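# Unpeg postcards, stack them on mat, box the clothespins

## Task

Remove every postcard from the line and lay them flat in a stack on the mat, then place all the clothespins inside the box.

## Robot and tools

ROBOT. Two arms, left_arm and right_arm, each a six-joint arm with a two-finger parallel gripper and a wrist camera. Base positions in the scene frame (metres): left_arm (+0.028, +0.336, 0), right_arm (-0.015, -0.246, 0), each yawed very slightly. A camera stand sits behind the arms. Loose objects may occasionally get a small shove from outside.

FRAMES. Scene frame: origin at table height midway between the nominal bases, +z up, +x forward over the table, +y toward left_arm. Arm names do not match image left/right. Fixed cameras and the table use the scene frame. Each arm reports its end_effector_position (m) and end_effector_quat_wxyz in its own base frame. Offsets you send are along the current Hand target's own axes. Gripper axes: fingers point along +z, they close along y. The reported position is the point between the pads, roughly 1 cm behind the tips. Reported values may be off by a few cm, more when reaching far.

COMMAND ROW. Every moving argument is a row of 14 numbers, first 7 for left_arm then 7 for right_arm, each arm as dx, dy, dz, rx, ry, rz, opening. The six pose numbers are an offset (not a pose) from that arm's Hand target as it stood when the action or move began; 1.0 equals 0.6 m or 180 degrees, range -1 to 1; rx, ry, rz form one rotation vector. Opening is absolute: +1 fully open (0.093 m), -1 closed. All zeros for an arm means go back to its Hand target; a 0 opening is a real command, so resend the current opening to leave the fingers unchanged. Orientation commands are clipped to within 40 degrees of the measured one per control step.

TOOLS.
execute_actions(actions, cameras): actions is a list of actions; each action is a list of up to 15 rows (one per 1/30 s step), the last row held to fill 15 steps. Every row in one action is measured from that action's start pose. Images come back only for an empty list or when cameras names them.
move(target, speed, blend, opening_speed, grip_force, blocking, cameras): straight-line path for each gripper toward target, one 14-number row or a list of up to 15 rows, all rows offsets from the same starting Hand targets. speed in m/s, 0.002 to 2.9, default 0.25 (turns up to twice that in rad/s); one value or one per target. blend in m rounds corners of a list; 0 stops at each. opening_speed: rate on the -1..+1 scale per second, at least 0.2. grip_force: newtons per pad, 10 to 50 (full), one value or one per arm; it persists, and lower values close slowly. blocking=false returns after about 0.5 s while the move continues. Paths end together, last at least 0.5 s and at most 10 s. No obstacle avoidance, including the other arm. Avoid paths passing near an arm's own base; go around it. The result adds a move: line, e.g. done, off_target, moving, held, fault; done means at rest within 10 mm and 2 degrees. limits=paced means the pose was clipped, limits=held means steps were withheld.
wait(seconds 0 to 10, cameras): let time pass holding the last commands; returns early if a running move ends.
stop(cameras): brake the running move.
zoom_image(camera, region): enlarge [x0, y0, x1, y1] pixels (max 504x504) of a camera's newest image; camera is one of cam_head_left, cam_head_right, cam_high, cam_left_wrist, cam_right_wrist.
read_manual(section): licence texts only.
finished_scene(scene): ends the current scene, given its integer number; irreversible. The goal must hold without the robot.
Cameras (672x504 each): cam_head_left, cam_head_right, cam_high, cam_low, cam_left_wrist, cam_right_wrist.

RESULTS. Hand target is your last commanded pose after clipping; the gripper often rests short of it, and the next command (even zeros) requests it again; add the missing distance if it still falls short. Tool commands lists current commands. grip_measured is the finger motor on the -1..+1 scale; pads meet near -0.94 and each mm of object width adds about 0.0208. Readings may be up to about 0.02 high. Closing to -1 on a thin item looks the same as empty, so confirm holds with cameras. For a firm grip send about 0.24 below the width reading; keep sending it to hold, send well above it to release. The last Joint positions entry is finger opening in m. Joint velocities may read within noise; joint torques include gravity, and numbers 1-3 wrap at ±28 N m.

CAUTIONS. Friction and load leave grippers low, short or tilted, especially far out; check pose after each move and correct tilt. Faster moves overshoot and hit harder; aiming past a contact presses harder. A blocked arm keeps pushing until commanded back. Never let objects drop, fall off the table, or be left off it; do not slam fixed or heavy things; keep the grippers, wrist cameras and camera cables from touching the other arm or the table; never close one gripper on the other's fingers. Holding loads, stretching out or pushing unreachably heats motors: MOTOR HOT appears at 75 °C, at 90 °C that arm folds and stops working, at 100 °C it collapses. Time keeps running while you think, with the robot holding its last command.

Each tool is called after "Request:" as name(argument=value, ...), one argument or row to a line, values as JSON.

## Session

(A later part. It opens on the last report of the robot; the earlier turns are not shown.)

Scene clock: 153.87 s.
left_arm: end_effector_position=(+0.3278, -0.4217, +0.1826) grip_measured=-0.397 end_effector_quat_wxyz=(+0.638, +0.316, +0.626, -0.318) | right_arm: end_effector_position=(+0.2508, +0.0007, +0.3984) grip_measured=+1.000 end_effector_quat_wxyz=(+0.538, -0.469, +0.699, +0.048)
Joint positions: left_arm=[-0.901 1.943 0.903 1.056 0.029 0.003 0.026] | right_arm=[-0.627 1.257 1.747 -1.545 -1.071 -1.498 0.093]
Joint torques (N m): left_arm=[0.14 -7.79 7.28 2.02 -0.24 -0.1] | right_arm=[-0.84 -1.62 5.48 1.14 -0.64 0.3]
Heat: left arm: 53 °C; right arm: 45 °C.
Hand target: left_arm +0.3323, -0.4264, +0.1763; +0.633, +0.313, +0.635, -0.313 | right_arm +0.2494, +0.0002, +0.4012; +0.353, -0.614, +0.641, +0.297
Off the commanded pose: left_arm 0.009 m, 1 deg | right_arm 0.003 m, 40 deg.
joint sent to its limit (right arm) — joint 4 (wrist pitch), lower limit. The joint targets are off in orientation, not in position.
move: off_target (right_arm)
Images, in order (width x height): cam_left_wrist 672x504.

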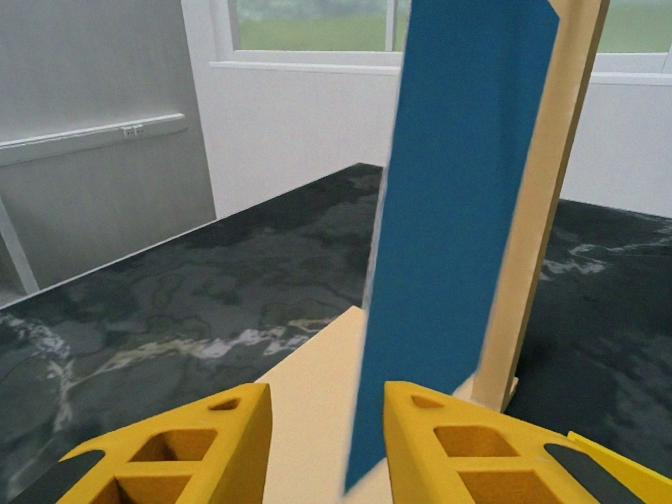

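Request:
move(
  target=[0,-0.006,0.003,0,0,0,-0.4,0,0,0,0,0,0,1],
  speed=0.1,
)

Request:
move(
  target=[0,0,0,0,0,0,-0.96,0,0,0,0,0,0,1],
  grip_force=[18,50],
  cameras=["cam_left_wrist","cam_right_wrist"],
)

Request:
move(
  target=[0,0,0,0.2,0,0,-0.96,0,0,0,0,0,0,1],
  speed=0.14,
  cameras=["cam_left_wrist","cam_right_wrist"],
)

Scene clock: 155.20 s.
left_arm: end_effector_position=(+0.3267, -0.4249, +0.1826) grip_measured=-0.397 end_effector_quat_wxyz=(+0.638, +0.315, +0.626, -0.318) | right_arm: end_effector_position=(+0.2508, +0.0007, +0.3984) grip_measured=+1.000 end_effector_quat_wxyz=(+0.538, -0.469, +0.699, +0.048)
Joint positions: left_arm=[-0.909 1.948 0.912 1.053 0.02 0.003 0.026] | right_arm=[-0.627 1.257 1.747 -1.545 -1.071 -1.498 0.093]
Joint torques (N m): left_arm=[-0.21 -7.65 7.38 1.96 -0.21 -0.08] | right_arm=[-0.9 -1.61 5.45 1.14 -0.66 0.3]
Heat: left arm: 53 °C; right arm: 45 °C.
Hand target: left_arm +0.3305, -0.4301, +0.1762; +0.633, +0.313, +0.635, -0.313 | right_arm +0.2494, +0.0002, +0.4012; +0.353, -0.614, +0.641, +0.297
Off the commanded pose: left_arm 0.009 m, 1 deg | right_arm 0.003 m, 40 deg.
joint sent to its limit (right arm) — joint 4 (wrist pitch), lower limit. The joint targets are off in orientation, not in position.
move: off_target (right_arm)

Scene clock: 158.27 s.
left_arm: end_effector_position=(+0.3268, -0.4249, +0.1825) grip_measured=-0.955 end_effector_quat_wxyz=(+0.638, +0.315, +0.627, -0.318) | right_arm: end_effector_position=(+0.2508, +0.0007, +0.3984) grip_measured=+1.000 end_effector_quat_wxyz=(+0.538, -0.469, +0.699, +0.048)
Joint positions: left_arm=[-0.909 1.948 0.912 1.052 0.019 0.003 0] | right_arm=[-0.627 1.257 1.747 -1.545 -1.071 -1.498 0.093]
Joint torques (N m): left_arm=[-0.17 -7.77 7.31 1.96 -0.17 -0.1] | right_arm=[-0.92 -1.62 5.44 1.13 -0.65 0.3]
Heat: left arm: 53 °C; right arm: 45 °C.
Hand target: left_arm +0.3305, -0.4301, +0.1762; +0.633, +0.313, +0.635, -0.313 | right_arm +0.2494, +0.0002, +0.4012; +0.353, -0.614, +0.641, +0.297
Off the commanded pose: left_arm 0.009 m, 1 deg | right_arm 0.003 m, 40 deg.
joint sent to its limit (right arm) — joint 4 (wrist pitch), lower limit. The joint targets are off in orientation, not in position.
grip_force (N): 18, 50
move: off_target (right_arm)
Images, in order (width x height): cam_left_wrist 672x504, cam_right_wrist 672x504.

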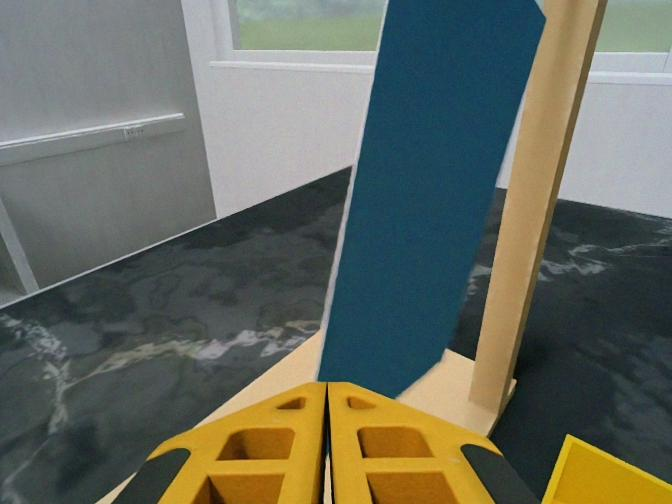

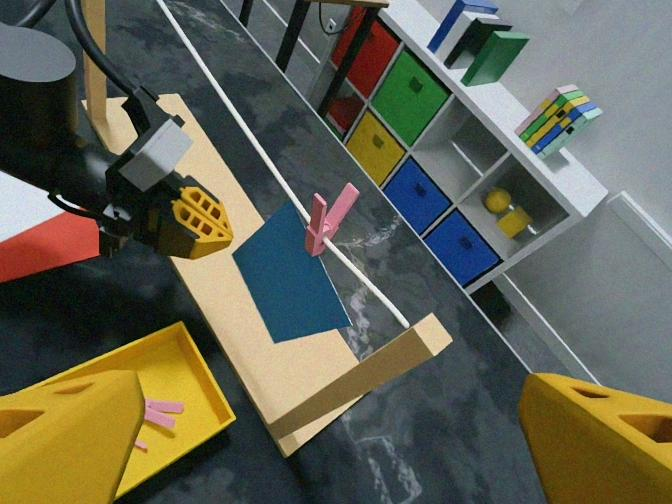

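Scene clock: 161.23 s.
left_arm: end_effector_position=(+0.3254, -0.4278, +0.1826) grip_measured=-0.955 end_effector_quat_wxyz=(+0.513, +0.492, +0.503, -0.492) | right_arm: end_effector_position=(+0.2508, +0.0007, +0.3984) grip_measured=+1.000 end_effector_quat_wxyz=(+0.538, -0.469, +0.699, +0.048)
Joint positions: left_arm=[-0.681 2.074 1.12 0.97 0.857 -0.001 0] | right_arm=[-0.627 1.257 1.747 -1.545 -1.071 -1.498 0.093]
Joint torques (N m): left_arm=[0.94 -8.92 7.46 1.71 0.22 -0.05] | right_arm=[-0.88 -1.63 5.48 1.13 -0.65 0.3]
Heat: left arm: 53 °C; right arm: 44 °C.
Hand target: left_arm +0.3305, -0.4301, +0.1762; +0.506, +0.493, +0.507, -0.494 | right_arm +0.2494, +0.0002, +0.4012; +0.353, -0.614, +0.641, +0.297
Off the commanded pose: left_arm 0.008 m, 1 deg | right_arm 0.003 m, 40 deg.
joint sent to its limit (right arm) — joint 4 (wrist pitch), lower limit. The joint targets are off in orientation, not in position.
grip_force (N): 18, 50
move: off_target (right_arm)
Images, in order (width x height): cam_left_wrist 672x504, cam_right_wrist 672x504.

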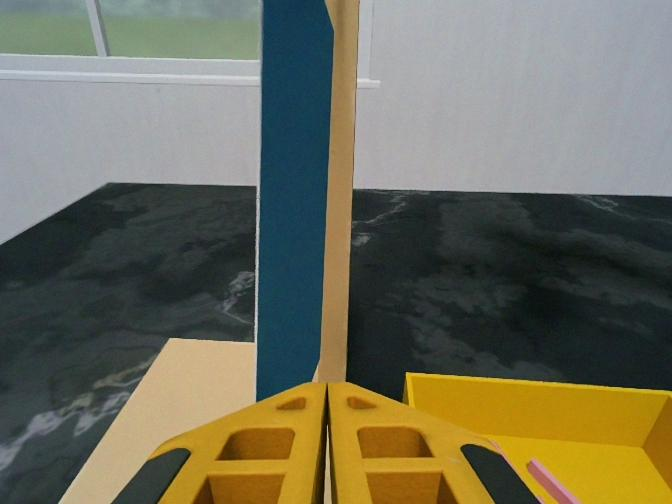

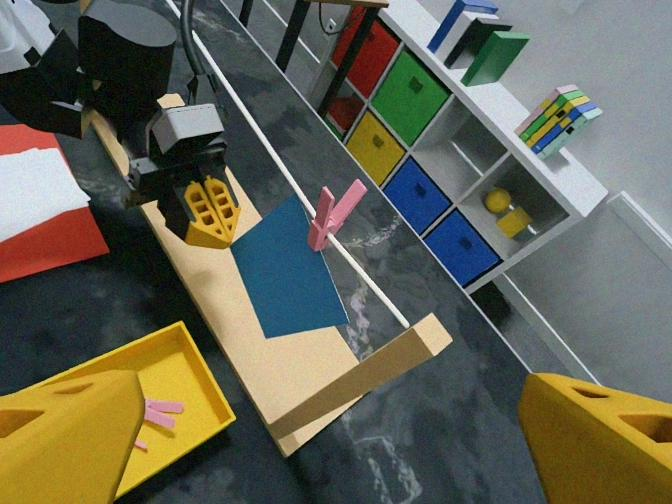

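Request:
move(
  target=[
    [0,0,-0.08,0,0,0,-0.96,0,0,0,0,0,0,1],
    [0,0,-0.09,-0.2,0,0,-0.4,0,0,0,0,0,0,1],
  ],
  speed=0.15,
  grip_force=[50,50],
  cameras=["cam_left_wrist"],
)

Scene clock: 166.47 s.
left_arm: end_effector_position=(+0.3316, -0.3794, +0.1620) grip_measured=-0.403 end_effector_quat_wxyz=(+0.620, +0.321, +0.644, -0.312) | right_arm: end_effector_position=(+0.2508, +0.0007, +0.3984) grip_measured=+1.000 end_effector_quat_wxyz=(+0.538, -0.469, +0.699, +0.048)
Joint positions: left_arm=[-0.814 1.883 0.765 1.082 0.115 0 0.026] | right_arm=[-0.627 1.257 1.747 -1.545 -1.071 -1.498 0.093]
Joint torques (N m): left_arm=[0.16 -11.84 4.36 2.31 -0.19 -0.04] | right_arm=[-0.84 -1.69 5.46 1.13 -0.64 0.31]
Heat: left arm: 54 °C; right arm: 44 °C.
Hand target: left_arm +0.3292, -0.3760, +0.1763; +0.633, +0.313, +0.635, -0.313 | right_arm +0.2494, +0.0002, +0.4012; +0.353, -0.614, +0.641, +0.297
Off the commanded pose: left_arm 0.015 m, 2 deg | right_arm 0.003 m, 40 deg.
joint sent to its limit (right arm) — joint 4 (wrist pitch), lower limit. The joint targets are off in orientation, not in position.
move: off_target (left_arm, right_arm); target 2's new opening was sent with left_arm's hand 0.015 m and 2 deg from that target
Images, in order (width x height): cam_left_wrist 672x504.

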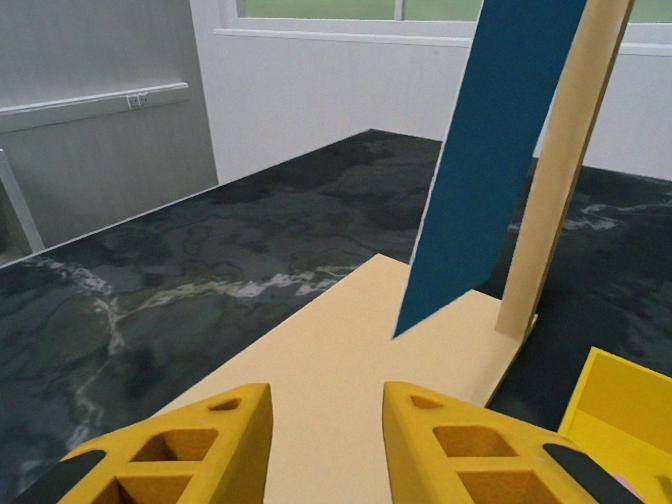

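Request:
move(
  target=[-0.01,-0.027,0.068,0,0,0,-0.4,0,0,0,0,0,0,1],
  speed=0.1,
  cameras=["cam_left_wrist"],
)

Scene clock: 168.03 s.
left_arm: end_effector_position=(+0.3362, -0.4137, +0.1875) grip_measured=-0.403 end_effector_quat_wxyz=(+0.637, +0.315, +0.627, -0.319) | right_arm: end_effector_position=(+0.2508, +0.0007, +0.3984) grip_measured=+1.000 end_effector_quat_wxyz=(+0.538, -0.469, +0.699, +0.048)
Joint positions: left_arm=[-0.869 1.924 0.905 1.033 0.061 0 0.026] | right_arm=[-0.627 1.257 1.747 -1.545 -1.071 -1.498 0.093]
Joint torques (N m): left_arm=[-0.01 -7.84 7.43 1.98 -0.2 -0.04] | right_arm=[-0.85 -1.63 5.44 1.13 -0.65 0.3]
Heat: left arm: 53 °C; right arm: 44 °C.
Hand target: left_arm +0.3411, -0.4183, +0.1823; +0.634, +0.313, +0.635, -0.313 | right_arm +0.2494, +0.0002, +0.4012; +0.353, -0.614, +0.641, +0.297
Off the commanded pose: left_arm 0.009 m, 1 deg | right_arm 0.003 m, 40 deg.
joint sent to its limit (right arm) — joint 4 (wrist pitch), lower limit. The joint targets are off in orientation, not in position.
move: off_target (right_arm)
Images, in order (width x height): cam_left_wrist 672x504.

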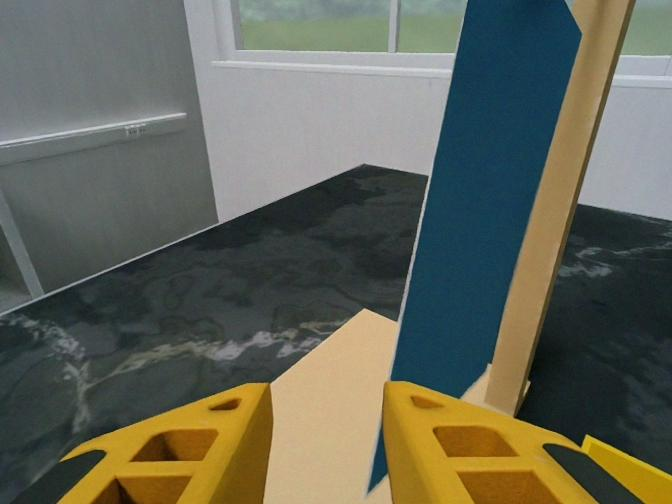

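Request:
move(
  target=[0.027,-0.024,0.025,0,0,0,-0.4,0,0,0,0,0,0,1],
  speed=0.1,
  cameras=["cam_left_wrist"],
)

Scene clock: 169.57 s.
left_arm: end_effector_position=(+0.3343, -0.4349, +0.1641) grip_measured=-0.403 end_effector_quat_wxyz=(+0.626, +0.320, +0.638, -0.315) | right_arm: end_effector_position=(+0.2508, +0.0007, +0.3984) grip_measured=+1.000 end_effector_quat_wxyz=(+0.538, -0.469, +0.699, +0.048)
Joint positions: left_arm=[-0.908 2.013 0.959 1.036 0.023 0 0.026] | right_arm=[-0.627 1.257 1.747 -1.545 -1.071 -1.498 0.093]
Joint torques (N m): left_arm=[0.08 -8.66 7.43 2.35 -0.19 -0.04] | right_arm=[-0.9 -1.61 5.41 1.14 -0.65 0.29]
Heat: left arm: 53 °C; right arm: 44 °C.
Hand target: left_arm +0.3388, -0.4390, +0.1659; +0.633, +0.313, +0.635, -0.313 | right_arm +0.2494, +0.0002, +0.4012; +0.353, -0.614, +0.641, +0.297
Off the commanded pose: left_arm 0.006 m, 1 deg | right_arm 0.003 m, 40 deg.
joint sent to its limit (right arm) — joint 4 (wrist pitch), lower limit. The joint targets are off in orientation, not in position.
move: off_target (right_arm)
Images, in order (width x height): cam_left_wrist 672x504.

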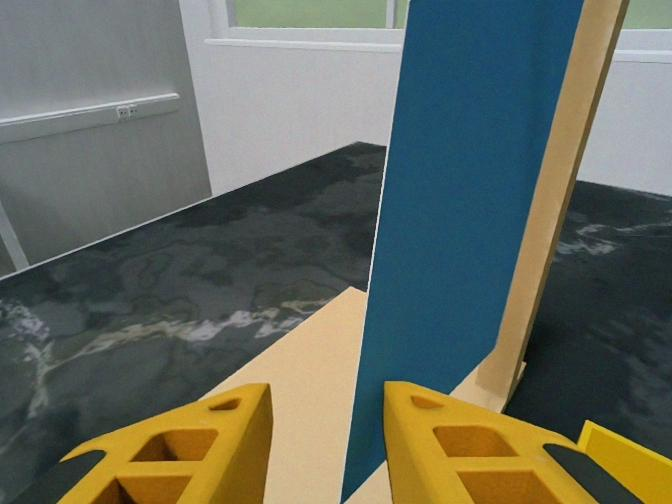

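Request:
move(
  target=[0,-0.016,0.012,0,0,0,-0.4,0,0,0,0,0,0,1],
  speed=0.1,
)

Request:
move(
  target=[0,0,0,0,0,0,-0.96,0,0,0,0,0,0,1],
  grip_force=[18,50],
  cameras=["cam_left_wrist","cam_right_wrist"],
)

Scene clock: 171.03 s.
left_arm: end_effector_position=(+0.3314, -0.4461, +0.1686) grip_measured=-0.403 end_effector_quat_wxyz=(+0.631, +0.318, +0.633, -0.317) | right_arm: end_effector_position=(+0.2508, +0.0007, +0.3984) grip_measured=+1.000 end_effector_quat_wxyz=(+0.538, -0.469, +0.699, +0.048)
Joint positions: left_arm=[-0.932 2.031 0.992 1.036 -0.002 0 0.026] | right_arm=[-0.627 1.257 1.747 -1.545 -1.071 -1.498 0.093]
Joint torques (N m): left_arm=[0.01 -8.47 7.21 2.16 -0.2 -0.03] | right_arm=[-0.9 -1.62 5.42 1.14 -0.65 0.29]
Heat: left arm: 53 °C; right arm: 44 °C.
Hand target: left_arm +0.3356, -0.4505, +0.1659; +0.633, +0.313, +0.635, -0.313 | right_arm +0.2494, +0.0002, +0.4012; +0.353, -0.614, +0.641, +0.297
Off the commanded pose: left_arm 0.007 m, 1 deg | right_arm 0.003 m, 40 deg.
joint sent to its limit (right arm) — joint 4 (wrist pitch), lower limit. The joint targets are off in orientation, not in position.
move: off_target (right_arm)

Scene clock: 174.17 s.
left_arm: end_effector_position=(+0.3320, -0.4467, +0.1721) grip_measured=-0.954 end_effector_quat_wxyz=(+0.635, +0.316, +0.629, -0.318) | right_arm: end_effector_position=(+0.2508, +0.0007, +0.3984) grip_measured=+1.000 end_effector_quat_wxyz=(+0.538, -0.469, +0.699, +0.048)
Joint positions: left_arm=[-0.932 2.031 0.997 1.042 -0.003 0 0] | right_arm=[-0.627 1.257 1.747 -1.545 -1.071 -1.498 0.093]
Joint torques (N m): left_arm=[0.09 -8.47 6.94 2.1 -0.17 -0.02] | right_arm=[-0.9 -1.65 5.44 1.13 -0.65 0.29]
Heat: left arm: 53 °C; right arm: 44 °C.
Hand target: left_arm +0.3356, -0.4505, +0.1660; +0.633, +0.313, +0.635, -0.313 | right_arm +0.2494, +0.0002, +0.4012; +0.353, -0.614, +0.641, +0.297
Off the commanded pose: left_arm 0.008 m, 1 deg | right_arm 0.003 m, 40 deg.
joint sent to its limit (right arm) — joint 4 (wrist pitch), lower limit. The joint targets are off in orientation, not in position.
grip_force (N): 18, 50
move: off_target (right_arm)
Images, in order (width x height): cam_left_wrist 672x504, cam_right_wrist 672x504.

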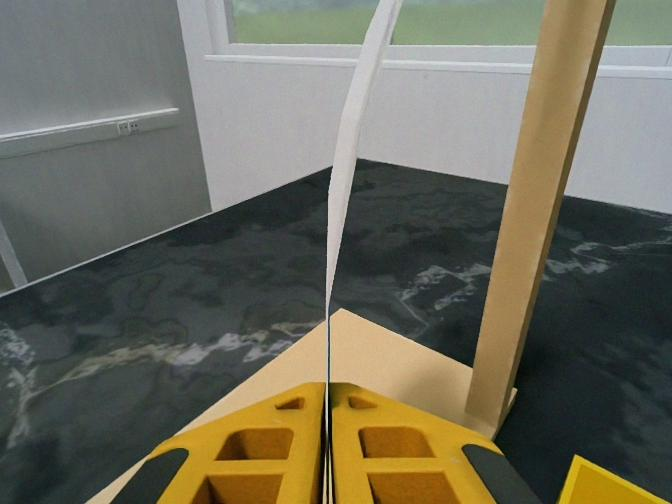

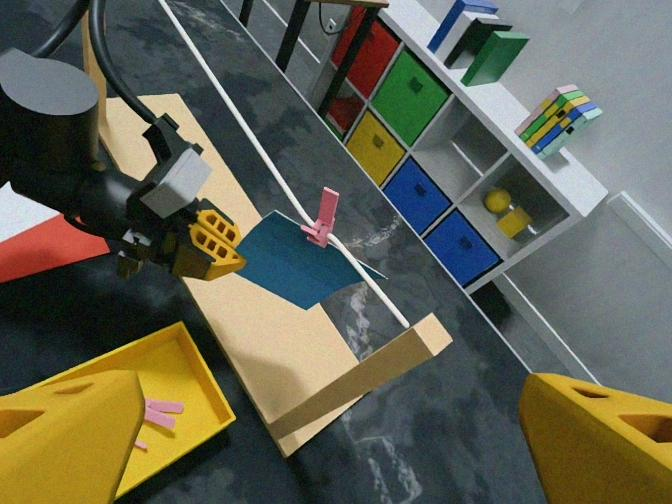

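Request:
move(
  target=[0,0,0,0.2,0,0,-0.96,0,0,0,0,0,0,1],
  speed=0.14,
  cameras=["cam_left_wrist","cam_right_wrist"],
)

Scene clock: 177.43 s.
left_arm: end_effector_position=(+0.3301, -0.4487, +0.1718) grip_measured=-0.954 end_effector_quat_wxyz=(+0.512, +0.492, +0.504, -0.492) | right_arm: end_effector_position=(+0.2508, +0.0007, +0.3984) grip_measured=+1.000 end_effector_quat_wxyz=(+0.538, -0.469, +0.699, +0.048)
Joint positions: left_arm=[-0.712 2.149 1.196 0.964 0.828 0 0] | right_arm=[-0.627 1.257 1.747 -1.545 -1.071 -1.498 0.093]
Joint torques (N m): left_arm=[1.03 -9.42 7.46 1.75 0.18 -0.03] | right_arm=[-0.85 -1.66 5.42 1.14 -0.65 0.3]
Heat: left arm: 53 °C; right arm: 44 °C.
Hand target: left_arm +0.3355, -0.4505, +0.1660; +0.506, +0.493, +0.507, -0.494 | right_arm +0.2494, +0.0002, +0.4012; +0.353, -0.614, +0.641, +0.297
Off the commanded pose: left_arm 0.008 m, 1 deg | right_arm 0.003 m, 40 deg.
joint sent to its limit (right arm) — joint 4 (wrist pitch), lower limit. The joint targets are off in orientation, not in position.
grip_force (N): 18, 50
move: off_target (right_arm)
Images, in order (width x height): cam_left_wrist 672x504, cam_right_wrist 672x504.

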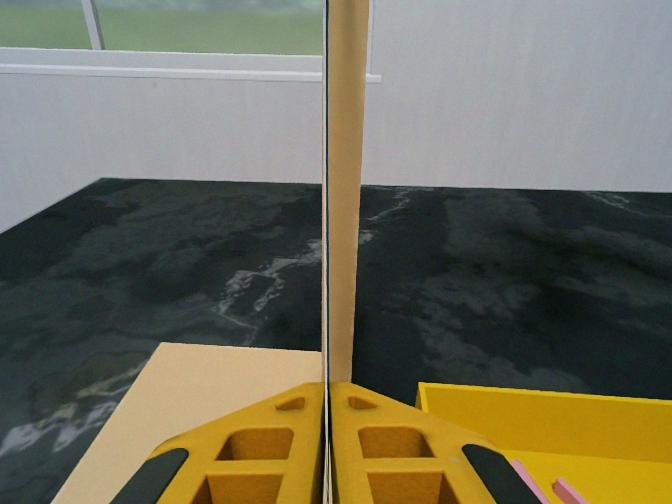

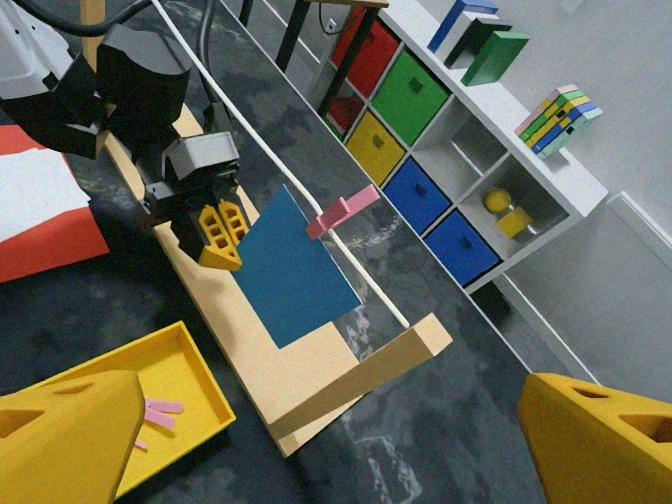

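Request:
execute_actions(
  actions=[],
  cameras=["cam_right_wrist"],
)

Scene clock: 181.33 s.
left_arm: end_effector_position=(+0.3300, -0.4487, +0.1718) grip_measured=-0.954 end_effector_quat_wxyz=(+0.511, +0.492, +0.504, -0.492) | right_arm: end_effector_position=(+0.2508, +0.0007, +0.3984) grip_measured=+1.000 end_effector_quat_wxyz=(+0.538, -0.469, +0.699, +0.048)
Joint positions: left_arm=[-0.712 2.149 1.196 0.964 0.828 0 0] | right_arm=[-0.627 1.257 1.747 -1.545 -1.071 -1.498 0.093]
Joint velocities: within noise
Joint torques (N m): left_arm=[1.01 -9.54 7.54 1.78 0.2 -0.03] | right_arm=[-0.87 -1.62 5.45 1.14 -0.65 0.31]
Heat: left arm: 53 °C; right arm: 44 °C.
Hand target: left_arm +0.3355, -0.4505, +0.1661; +0.506, +0.493, +0.507, -0.494 | right_arm +0.2494, +0.0002, +0.4012; +0.353, -0.614, +0.641, +0.297
Tool commands: left_gripper/opening=-0.96 right_gripper/opening=+1.0
Off the commanded pose: left_arm 0.008 m, 1 deg | right_arm 0.003 m, 40 deg.
grip_force (N): 18, 50
Images, in order (width x height): cam_right_wrist 672x504.

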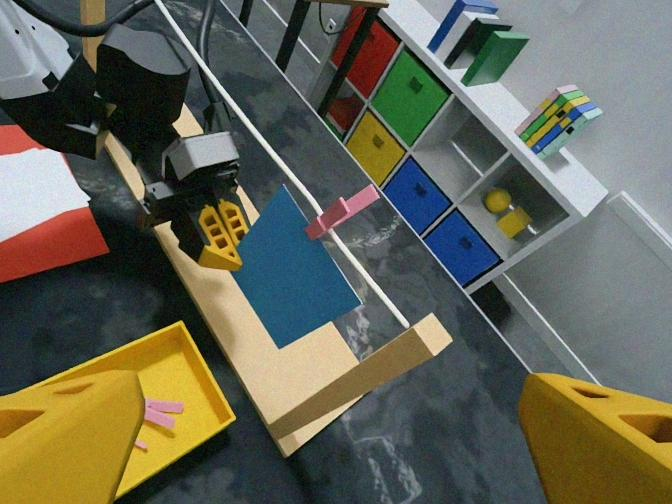

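Request:
move(
  target=[0,0.038,0,0,0,0,-0.96,0,0,0,0,0,0,1],
  speed=0.06,
)

Request:
move(
  target=[0,0,0,0,0,0,-0.96,0.010,-0.239,0.105,0,0,0,1],
  speed=0.2,
  cameras=["cam_right_wrist"],
)

Scene clock: 183.17 s.
left_arm: end_effector_position=(+0.3526, -0.4485, +0.1724) grip_measured=-0.954 end_effector_quat_wxyz=(+0.512, +0.493, +0.503, -0.492) | right_arm: end_effector_position=(+0.2508, +0.0007, +0.3984) grip_measured=+1.000 end_effector_quat_wxyz=(+0.538, -0.469, +0.699, +0.048)
Joint positions: left_arm=[-0.678 2.198 1.286 0.924 0.862 0 0] | right_arm=[-0.627 1.257 1.747 -1.545 -1.071 -1.498 0.093]
Joint torques (N m): left_arm=[1.07 -10 7.47 1.74 0.16 0] | right_arm=[-0.84 -1.65 5.45 1.14 -0.65 0.3]
Heat: left arm: 53 °C; right arm: 44 °C.
Hand target: left_arm +0.3583, -0.4499, +0.1658; +0.506, +0.493, +0.507, -0.494 | right_arm +0.2494, +0.0002, +0.4012; +0.353, -0.614, +0.641, +0.297
Off the commanded pose: left_arm 0.009 m, 1 deg | right_arm 0.003 m, 40 deg.
joint sent to its limit (right arm) — joint 4 (wrist pitch), lower limit. The joint targets are off in orientation, not in position.
grip_force (N): 18, 50
move: off_target (right_arm)

Scene clock: 185.50 s.
left_arm: end_effector_position=(+0.3526, -0.4485, +0.1723) grip_measured=-0.954 end_effector_quat_wxyz=(+0.511, +0.493, +0.503, -0.492) | right_arm: end_effector_position=(+0.3974, +0.0352, +0.3615) grip_measured=+1.000 end_effector_quat_wxyz=(+0.477, -0.533, +0.670, +0.200)
Joint positions: left_arm=[-0.678 2.198 1.286 0.924 0.863 0 0] | right_arm=[-0.285 1.898 2.27 -1.555 -1.044 -1.405 0.093]
Joint torques (N m): left_arm=[1.1 -9.98 7.64 1.74 0.14 -0.02] | right_arm=[0.44 -7.98 6.94 1.04 -0.7 0.3]
Heat: left arm: 53 °C; right arm: 44 °C.
Hand target: left_arm +0.3583, -0.4499, +0.1658; +0.506, +0.493, +0.507, -0.494 | right_arm +0.3977, +0.0380, +0.3678; +0.353, -0.614, +0.641, +0.297
Off the commanded pose: left_arm 0.009 m, 1 deg | right_arm 0.007 m, 21 deg.
joint sent to its limit (right arm) — joint 4 (wrist pitch), lower limit. The joint targets are off in orientation, not in position.
grip_force (N): 18, 50
move: off_target (right_arm)
Images, in order (width x height): cam_right_wrist 672x504.

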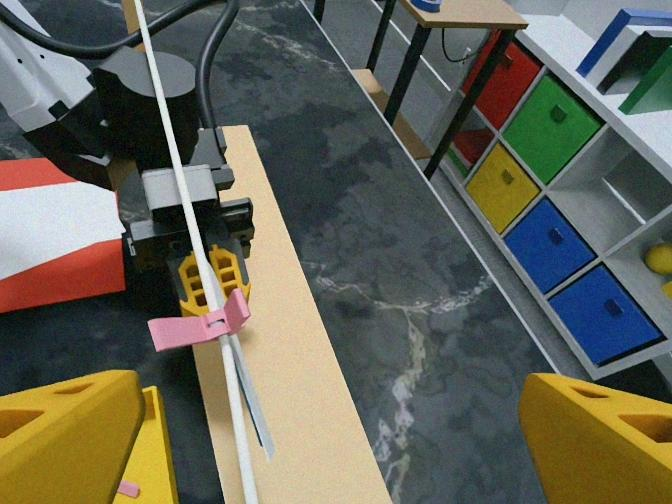

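Request:
move(
  target=[0,-0.022,0,0,0,0,-0.96,0,0,0,0,0,0,1],
  speed=0.06,
  cameras=["cam_right_wrist"],
)

Scene clock: 186.87 s.
left_arm: end_effector_position=(+0.3478, -0.4498, +0.1677) grip_measured=-0.954 end_effector_quat_wxyz=(+0.505, +0.494, +0.506, -0.494) | right_arm: end_effector_position=(+0.3973, +0.0353, +0.3615) grip_measured=+1.000 end_effector_quat_wxyz=(+0.477, -0.533, +0.670, +0.200)
Joint positions: left_arm=[-0.686 2.198 1.274 0.924 0.863 0 0] | right_arm=[-0.285 1.898 2.27 -1.555 -1.044 -1.404 0.093]
Joint torques (N m): left_arm=[-0.02 -12.56 4.59 1.99 -0.08 -0.05] | right_arm=[0.43 -7.99 6.93 1.04 -0.65 0.3]
Heat: left arm: 53 °C; right arm: 45 °C.
Hand target: left_arm +0.3452, -0.4503, +0.1660; +0.506, +0.493, +0.507, -0.494 | right_arm +0.3977, +0.0380, +0.3677; +0.353, -0.614, +0.641, +0.297
Off the commanded pose: left_arm 0.003 m, 0 deg | right_arm 0.007 m, 21 deg.
joint sent to its limit (right arm) — joint 4 (wrist pitch), lower limit. The joint targets are off in orientation, not in position.
grip_force (N): 18, 50
move: off_target (right_arm)
Images, in order (width x height): cam_right_wrist 672x504.

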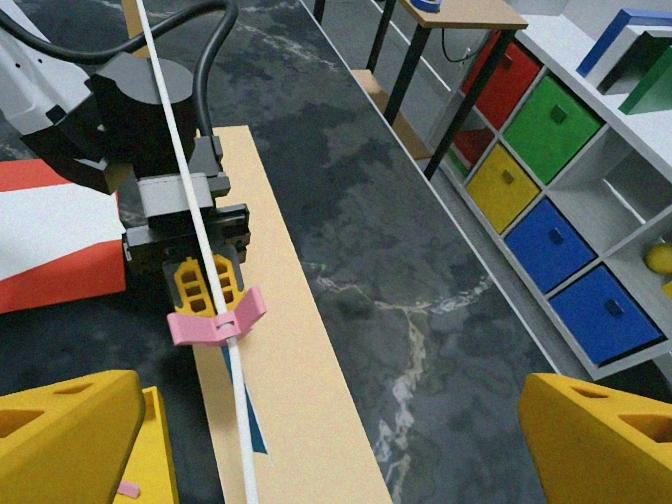

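Request:
move(
  target=[0,0,0,0,0,0,-0.96,0.005,0.026,0.034,0,0,0,1],
  speed=0.12,
  cameras=["cam_right_wrist"],
)

Scene clock: 189.87 s.
left_arm: end_effector_position=(+0.3478, -0.4498, +0.1677) grip_measured=-0.954 end_effector_quat_wxyz=(+0.505, +0.494, +0.506, -0.494) | right_arm: end_effector_position=(+0.3951, +0.0502, +0.3439) grip_measured=+1.000 end_effector_quat_wxyz=(+0.457, -0.539, +0.670, +0.228)
Joint positions: left_arm=[-0.686 2.198 1.274 0.924 0.863 0 0] | right_arm=[-0.247 1.898 2.205 -1.555 -1.042 -1.415 0.093]
Joint torques (N m): left_arm=[-0.03 -12.51 4.64 1.97 -0.06 -0.01] | right_arm=[0.61 -12.37 3.82 0.93 -0.47 0.17]
Heat: left arm: 53 °C; right arm: 44 °C.
Hand target: left_arm +0.3452, -0.4503, +0.1660; +0.506, +0.493, +0.507, -0.494 | right_arm +0.3840, +0.0541, +0.3527; +0.353, -0.614, +0.641, +0.297
Off the commanded pose: left_arm 0.003 m, 0 deg | right_arm 0.015 m, 17 deg.
joint sent to its limit (right arm) — joint 4 (wrist pitch), lower limit. The joint targets are off in orientation, not in position.
grip_force (N): 18, 50
move: off_target (right_arm)
Images, in order (width x height): cam_right_wrist 672x504.

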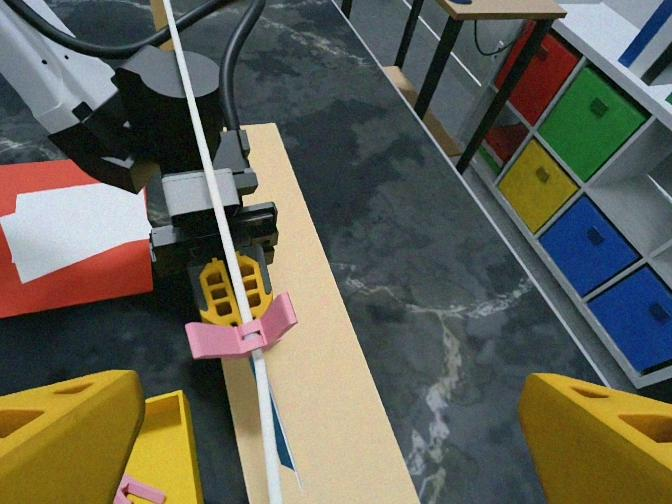

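Request:
move(
  target=[0,0,0,0,0,0,-0.96,-0.045,0.007,-0.015,0,0.139,0,1],
  speed=0.2,
  cameras=["cam_right_wrist"],
)

Scene clock: 193.07 s.
left_arm: end_effector_position=(+0.3478, -0.4498, +0.1677) grip_measured=-0.954 end_effector_quat_wxyz=(+0.505, +0.494, +0.506, -0.494) | right_arm: end_effector_position=(+0.3875, +0.0609, +0.3626) grip_measured=+1.000 end_effector_quat_wxyz=(+0.386, -0.586, +0.710, +0.063)
Joint positions: left_arm=[-0.686 2.198 1.274 0.924 0.863 0 0] | right_arm=[-0.099 1.837 2.363 -1.555 -0.626 -1.301 0.093]
Joint torques (N m): left_arm=[-0.05 -12.55 4.68 2 -0.02 -0.02] | right_arm=[0.53 -10.43 6.53 1.47 -0.26 0.26]
Heat: left arm: 53 °C; right arm: 44 °C.
Hand target: left_arm +0.3452, -0.4503, +0.1660; +0.506, +0.493, +0.507, -0.494 | right_arm +0.3790, +0.0625, +0.3797; +0.206, -0.663, +0.702, +0.157
Off the commanded pose: left_arm 0.003 m, 0 deg | right_arm 0.019 m, 25 deg.
joint sent to its limit (right arm) — joint 4 (wrist pitch), lower limit. The joint targets are off in orientation, not in position.
grip_force (N): 18, 50
move: off_target (right_arm)
Images, in order (width x height): cam_right_wrist 672x504.

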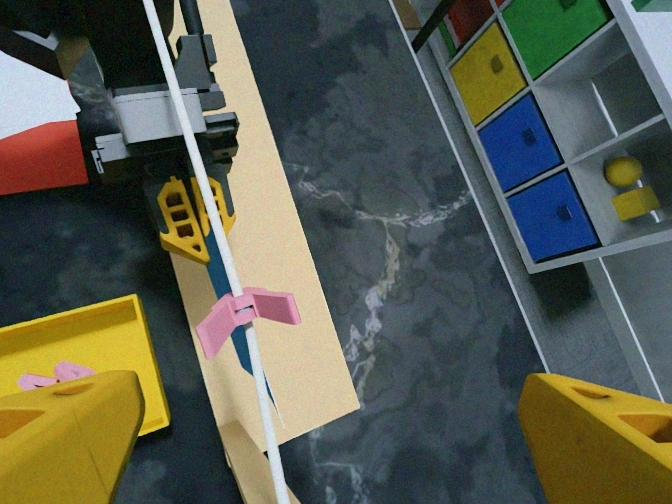

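Request:
move(
  target=[0,0,0,0,0,0,-0.96,-0.004,0.008,0.05,0,0,0,1],
  speed=0.12,
  cameras=["cam_right_wrist"],
)

Scene clock: 197.13 s.
left_arm: end_effector_position=(+0.3478, -0.4498, +0.1677) grip_measured=-0.954 end_effector_quat_wxyz=(+0.505, +0.494, +0.506, -0.494) | right_arm: end_effector_position=(+0.3845, +0.0784, +0.3510) grip_measured=+1.000 end_effector_quat_wxyz=(+0.365, -0.605, +0.704, +0.071)
Joint positions: left_arm=[-0.686 2.198 1.274 0.924 0.863 0 0] | right_arm=[-0.041 1.837 2.332 -1.555 -0.593 -1.301 0.093]
Joint torques (N m): left_arm=[-0.01 -12.59 4.67 2 -0.07 -0.04] | right_arm=[0.55 -10.13 3.56 1.41 -0.29 0.23]
Heat: left arm: 54 °C; right arm: 44 °C.
Hand target: left_arm +0.3452, -0.4503, +0.1660; +0.506, +0.493, +0.507, -0.494 | right_arm +0.3766, +0.0798, +0.3547; +0.206, -0.664, +0.702, +0.157
Off the commanded pose: left_arm 0.003 m, 0 deg | right_arm 0.009 m, 22 deg.
joint sent to its limit (right arm) — joint 4 (wrist pitch), lower limit. The joint targets are off in orientation, not in position.
grip_force (N): 18, 50
move: off_target (right_arm)
Images, in order (width x height): cam_right_wrist 672x504.

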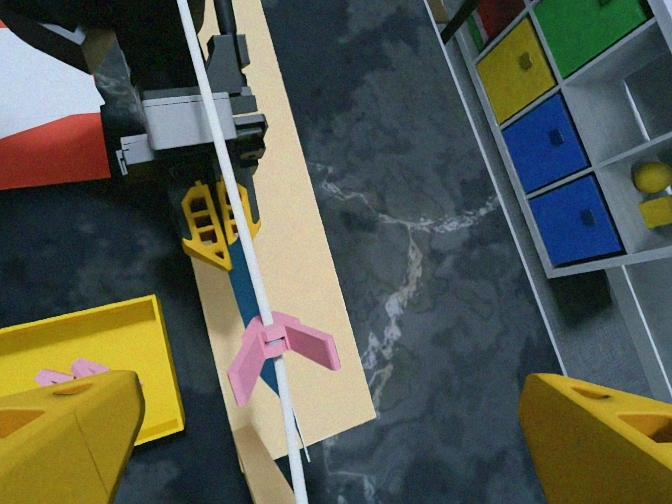

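Request:
move(
  target=[0,0,0,0,0,0,-0.96,0.007,0.012,0.052,0,0,0,1],
  speed=0.1,
  cameras=["cam_right_wrist","cam_low"],
)

Scene clock: 200.80 s.
left_arm: end_effector_position=(+0.3478, -0.4498, +0.1677) grip_measured=-0.954 end_effector_quat_wxyz=(+0.505, +0.494, +0.506, -0.494) | right_arm: end_effector_position=(+0.3791, +0.0910, +0.3222) grip_measured=+1.000 end_effector_quat_wxyz=(+0.324, -0.619, +0.709, +0.094)
Joint positions: left_arm=[-0.686 2.198 1.274 0.924 0.863 0 0] | right_arm=[0.003 1.837 2.242 -1.555 -0.563 -1.308 0.093]
Joint torques (N m): left_arm=[-0.05 -12.7 4.67 2 -0.07 -0.02] | right_arm=[0.62 -10.15 3.77 1.25 -0.25 0.14]
Heat: left arm: 54 °C; right arm: 44 °C.
Hand target: left_arm +0.3452, -0.4503, +0.1660; +0.506, +0.493, +0.507, -0.494 | right_arm +0.3718, +0.0921, +0.3252; +0.206, -0.664, +0.702, +0.157
Off the commanded pose: left_arm 0.003 m, 0 deg | right_arm 0.008 m, 16 deg.
joint sent to its limit (right arm) — joint 4 (wrist pitch), lower limit. The joint targets are off in orientation, not in position.
grip_force (N): 18, 50
move: off_target (right_arm)
Images, in order (width x height): cam_low 672x504, cam_right_wrist 672x504.

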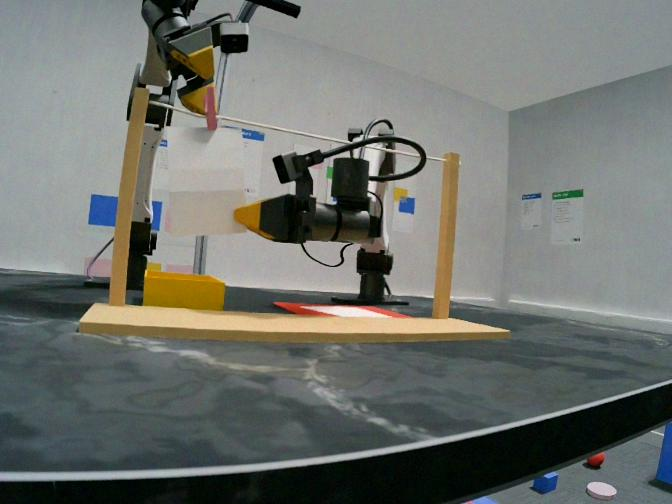

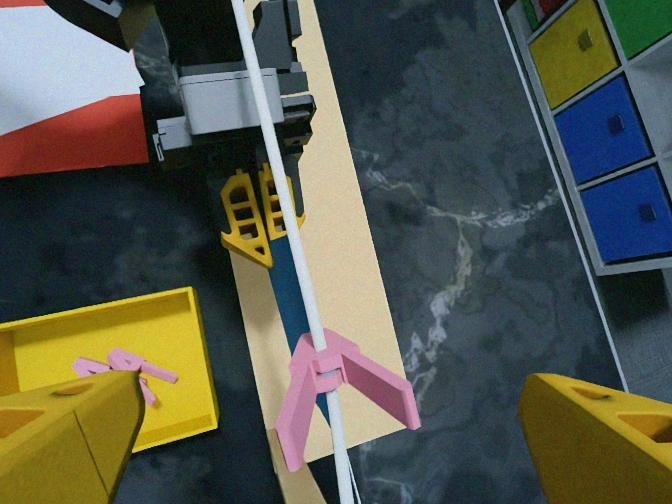

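Request:
move(
  target=[0,0,0,0,0,0,-0.96,0,0,0,0,0,0,-1],
  opening_speed=1.5,
  cameras=["cam_right_wrist"],
)

Scene clock: 203.37 s.
left_arm: end_effector_position=(+0.3478, -0.4498, +0.1677) grip_measured=-0.954 end_effector_quat_wxyz=(+0.505, +0.494, +0.506, -0.494) | right_arm: end_effector_position=(+0.3791, +0.0907, +0.3221) grip_measured=-0.783 end_effector_quat_wxyz=(+0.324, -0.619, +0.709, +0.093)
Joint positions: left_arm=[-0.686 2.198 1.274 0.924 0.863 0 0] | right_arm=[0.003 1.837 2.242 -1.555 -0.561 -1.309 0.008]
Joint torques (N m): left_arm=[-0.02 -12.67 4.55 1.98 -0.05 0] | right_arm=[0.62 -10.14 3.78 1.24 -0.27 0.14]
Heat: left arm: 54 °C; right arm: 43 °C.
Hand target: left_arm +0.3452, -0.4503, +0.1660; +0.506, +0.493, +0.507, -0.494 | right_arm +0.3718, +0.0921, +0.3252; +0.206, -0.664, +0.702, +0.157
Off the commanded pose: left_arm 0.003 m, 0 deg | right_arm 0.008 m, 16 deg.
joint sent to its limit (right arm) — joint 4 (wrist pitch), lower limit. The joint targets are off in orientation, not in position.
grip_force (N): 18, 50
move: off_target (right_arm)
Images, in order (width x height): cam_right_wrist 672x504.

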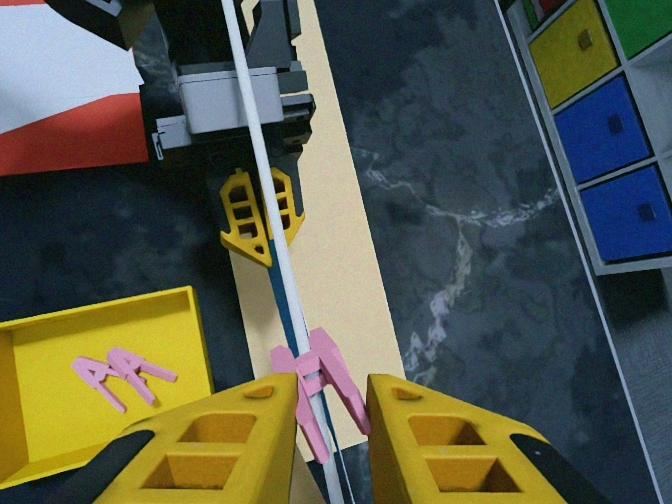

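Request:
move(
  target=[0.085,0,0,0,0,0,-0.96,0,0,0,0,0,0,-1],
  speed=0.08,
  grip_force=[30,50],
  cameras=["cam_right_wrist","cam_low"],
)

Scene clock: 205.20 s.
left_arm: end_effector_position=(+0.3472, -0.4492, +0.1279) grip_measured=-0.954 end_effector_quat_wxyz=(+0.510, +0.495, +0.501, -0.494) | right_arm: end_effector_position=(+0.3791, +0.0907, +0.3221) grip_measured=-0.765 end_effector_quat_wxyz=(+0.324, -0.619, +0.709, +0.093)
Joint positions: left_arm=[-0.686 2.306 1.248 1.071 0.863 0 0] | right_arm=[0.003 1.837 2.242 -1.555 -0.561 -1.309 0.008]
Joint torques (N m): left_arm=[0.13 -10.51 4.4 2.07 -0.05 -0.05] | right_arm=[0.62 -10.11 3.75 1.24 -0.26 0.16]
Heat: left arm: 54 °C; right arm: 43 °C.
Hand target: left_arm +0.3451, -0.4502, +0.1150; +0.506, +0.493, +0.507, -0.494 | right_arm +0.3718, +0.0921, +0.3252; +0.206, -0.664, +0.702, +0.157
Off the commanded pose: left_arm 0.013 m, 1 deg | right_arm 0.008 m, 16 deg.
joint sent to its limit (right arm) — joint 4 (wrist pitch), lower limit. The joint targets are off in orientation, not in position.
grip_force (N): 30, 50
move: off_target (left_arm, right_arm)
Images, in order (width x height): cam_low 672x504, cam_right_wrist 672x504.

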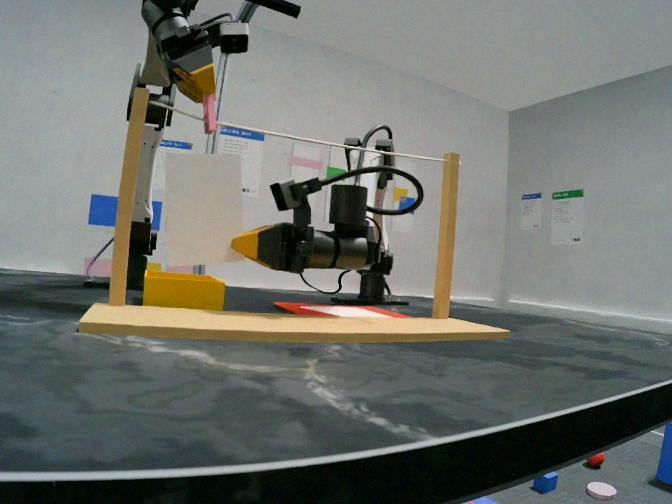

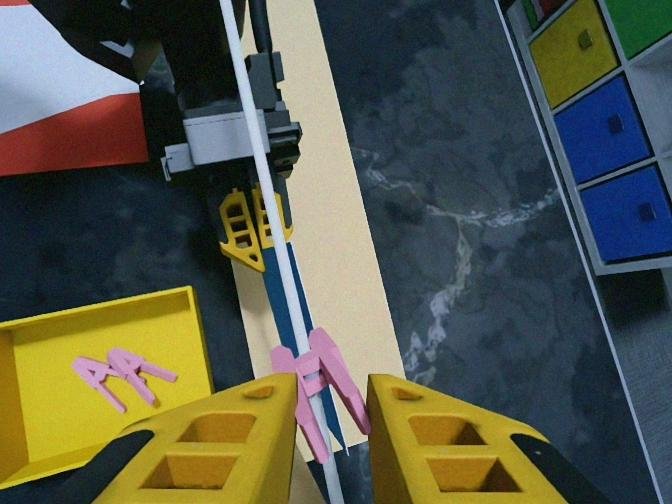

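Request:
move(
  target=[0,0,0,0,0,0,-0.96,-0.067,0,-0.115,0,0,0,-1],
  speed=0.15,
)

Request:
move(
  target=[
    [0,-0.2,0,0,0,0,-0.96,0,0,0,0,0,0,-1],
    [-0.2,-0.2,-0.2,0,0,0,-0.96,0,0,0,0,0,0,-1],
  ],
  speed=0.15,
  blend=0.03,
  cameras=["cam_head_left","cam_right_wrist"],
)

Scene clock: 209.60 s.
left_arm: end_effector_position=(+0.3472, -0.4492, +0.1280) grip_measured=-0.954 end_effector_quat_wxyz=(+0.511, +0.495, +0.501, -0.494) | right_arm: end_effector_position=(+0.3756, +0.0935, +0.3895) grip_measured=-0.765 end_effector_quat_wxyz=(+0.405, -0.586, +0.699, +0.062)
Joint positions: left_arm=[-0.686 2.306 1.248 1.072 0.863 0 0] | right_arm=[-0.004 1.817 2.438 -1.556 -0.598 -1.197 0.008]
Joint torques (N m): left_arm=[0.01 -10.51 4.4 2.07 -0.08 -0.02] | right_arm=[-0.76 -9.25 6.09 1.66 -0.51 0.28]
Heat: left arm: 55 °C; right arm: 43 °C.
Hand target: left_arm +0.3451, -0.4502, +0.1150; +0.506, +0.493, +0.507, -0.494 | right_arm +0.3678, +0.0928, +0.4048; +0.206, -0.663, +0.702, +0.157
Off the commanded pose: left_arm 0.013 m, 1 deg | right_arm 0.017 m, 27 deg.
joint sent to its limit (right arm) — joint 4 (wrist pitch), lower limit. The joint targets are off in orientation, not in position.
grip_force (N): 30, 50
move: off_target (left_arm, right_arm)

Scene clock: 212.47 s.
left_arm: end_effector_position=(+0.2247, -0.3365, +0.2333) grip_measured=-0.954 end_effector_quat_wxyz=(+0.505, +0.489, +0.511, -0.495) | right_arm: end_effector_position=(+0.3755, +0.0938, +0.3897) grip_measured=-0.765 end_effector_quat_wxyz=(+0.405, -0.586, +0.699, +0.063)
Joint positions: left_arm=[-0.654 1.475 0.631 0.844 0.885 -0.013 0] | right_arm=[-0.004 1.817 2.438 -1.556 -0.601 -1.195 0.008]
Joint torques (N m): left_arm=[0.77 -7.6 5.37 1.7 0.19 0.1] | right_arm=[-0.83 -9.21 6.06 1.65 -0.47 0.29]
Heat: left arm: 55 °C; right arm: 44 °C.
Hand target: left_arm +0.2221, -0.3335, +0.2353; +0.506, +0.493, +0.507, -0.494 | right_arm +0.3678, +0.0928, +0.4049; +0.206, -0.663, +0.702, +0.158
Off the commanded pose: left_arm 0.004 m, 1 deg | right_arm 0.017 m, 27 deg.
joint sent to its limit (right arm) — joint 4 (wrist pitch), lower limit. The joint targets are off in orientation, not in position.
grip_force (N): 30, 50
move: off_target (right_arm)
Images, in order (width x height): cam_head_left 672x504, cam_right_wrist 672x504.

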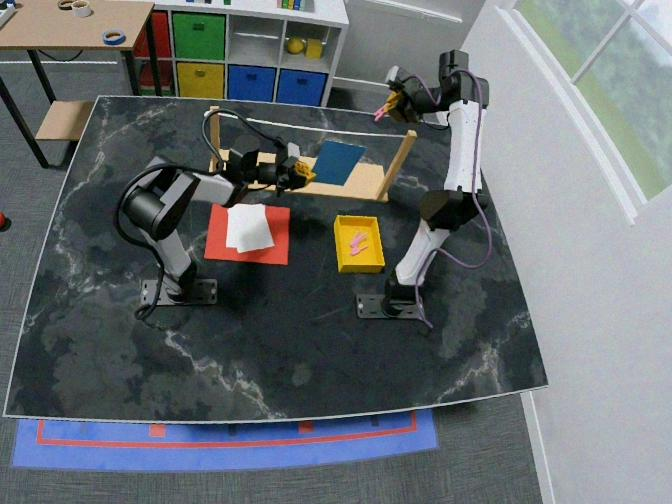

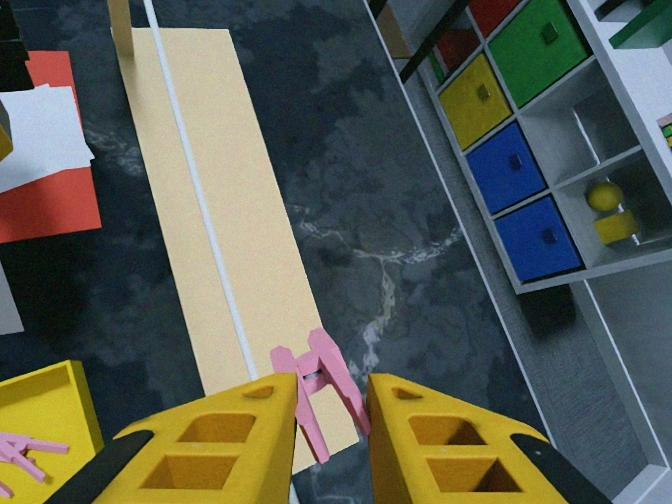

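Request:
move(
  target=[0.0,0.07,-0.12,0.109,0.109,0.491,-0.96,0,0,0,0,0,0,-1],
  speed=0.35,
  cameras=["cam_head_left","cam_left_wrist"],
)

Scene clock: 216.60 s.
left_arm: end_effector_position=(+0.2622, -0.2636, +0.2339) grip_measured=-0.954 end_effector_quat_wxyz=(+0.567, +0.821, +0.069, +0.006) | right_arm: end_effector_position=(+0.3755, +0.0938, +0.3897) grip_measured=-0.765 end_effector_quat_wxyz=(+0.405, -0.586, +0.699, +0.063)
Joint positions: left_arm=[-0.408 1.346 0.984 -0.309 0.959 2.073 0] | right_arm=[-0.004 1.817 2.438 -1.556 -0.601 -1.195 0.008]
Joint torques (N m): left_arm=[0.81 -6.98 5.23 1.67 0.37 0] | right_arm=[-0.85 -9.24 6.06 1.65 -0.46 0.29]
Heat: left arm: 55 °C; right arm: 44 °C.
Hand target: left_arm +0.2622, -0.2605, +0.2354; +0.537, +0.844, +0.012, +0.006 | right_arm +0.3678, +0.0928, +0.4049; +0.206, -0.663, +0.702, +0.158
Off the commanded pose: left_arm 0.004 m, 8 deg | right_arm 0.017 m, 27 deg.
joint sent to its limit (left arm) — joint 6 (wrist roll), upper limit. The joint targets are off in orientation, not in position.
joint sent to its limit (right arm) — joint 4 (wrist pitch), lower limit. The joint targets are off in orientation, not in position.
grip_force (N): 30, 50
move: off_target (left_arm, right_arm)
Images, in order (width x height): cam_head_left 672x504, cam_left_wrist 672x504.

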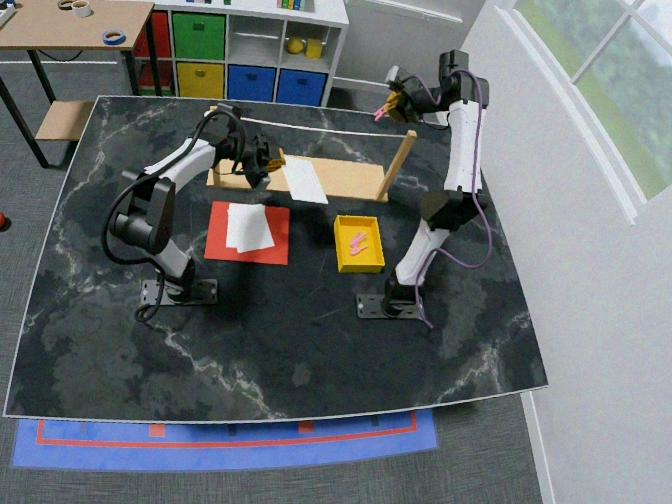

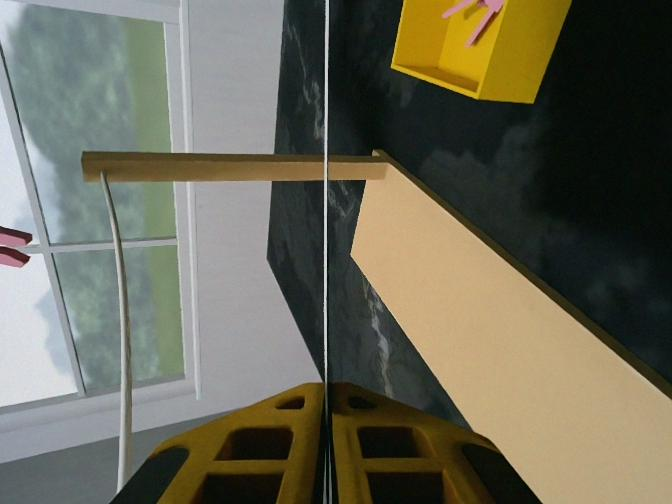

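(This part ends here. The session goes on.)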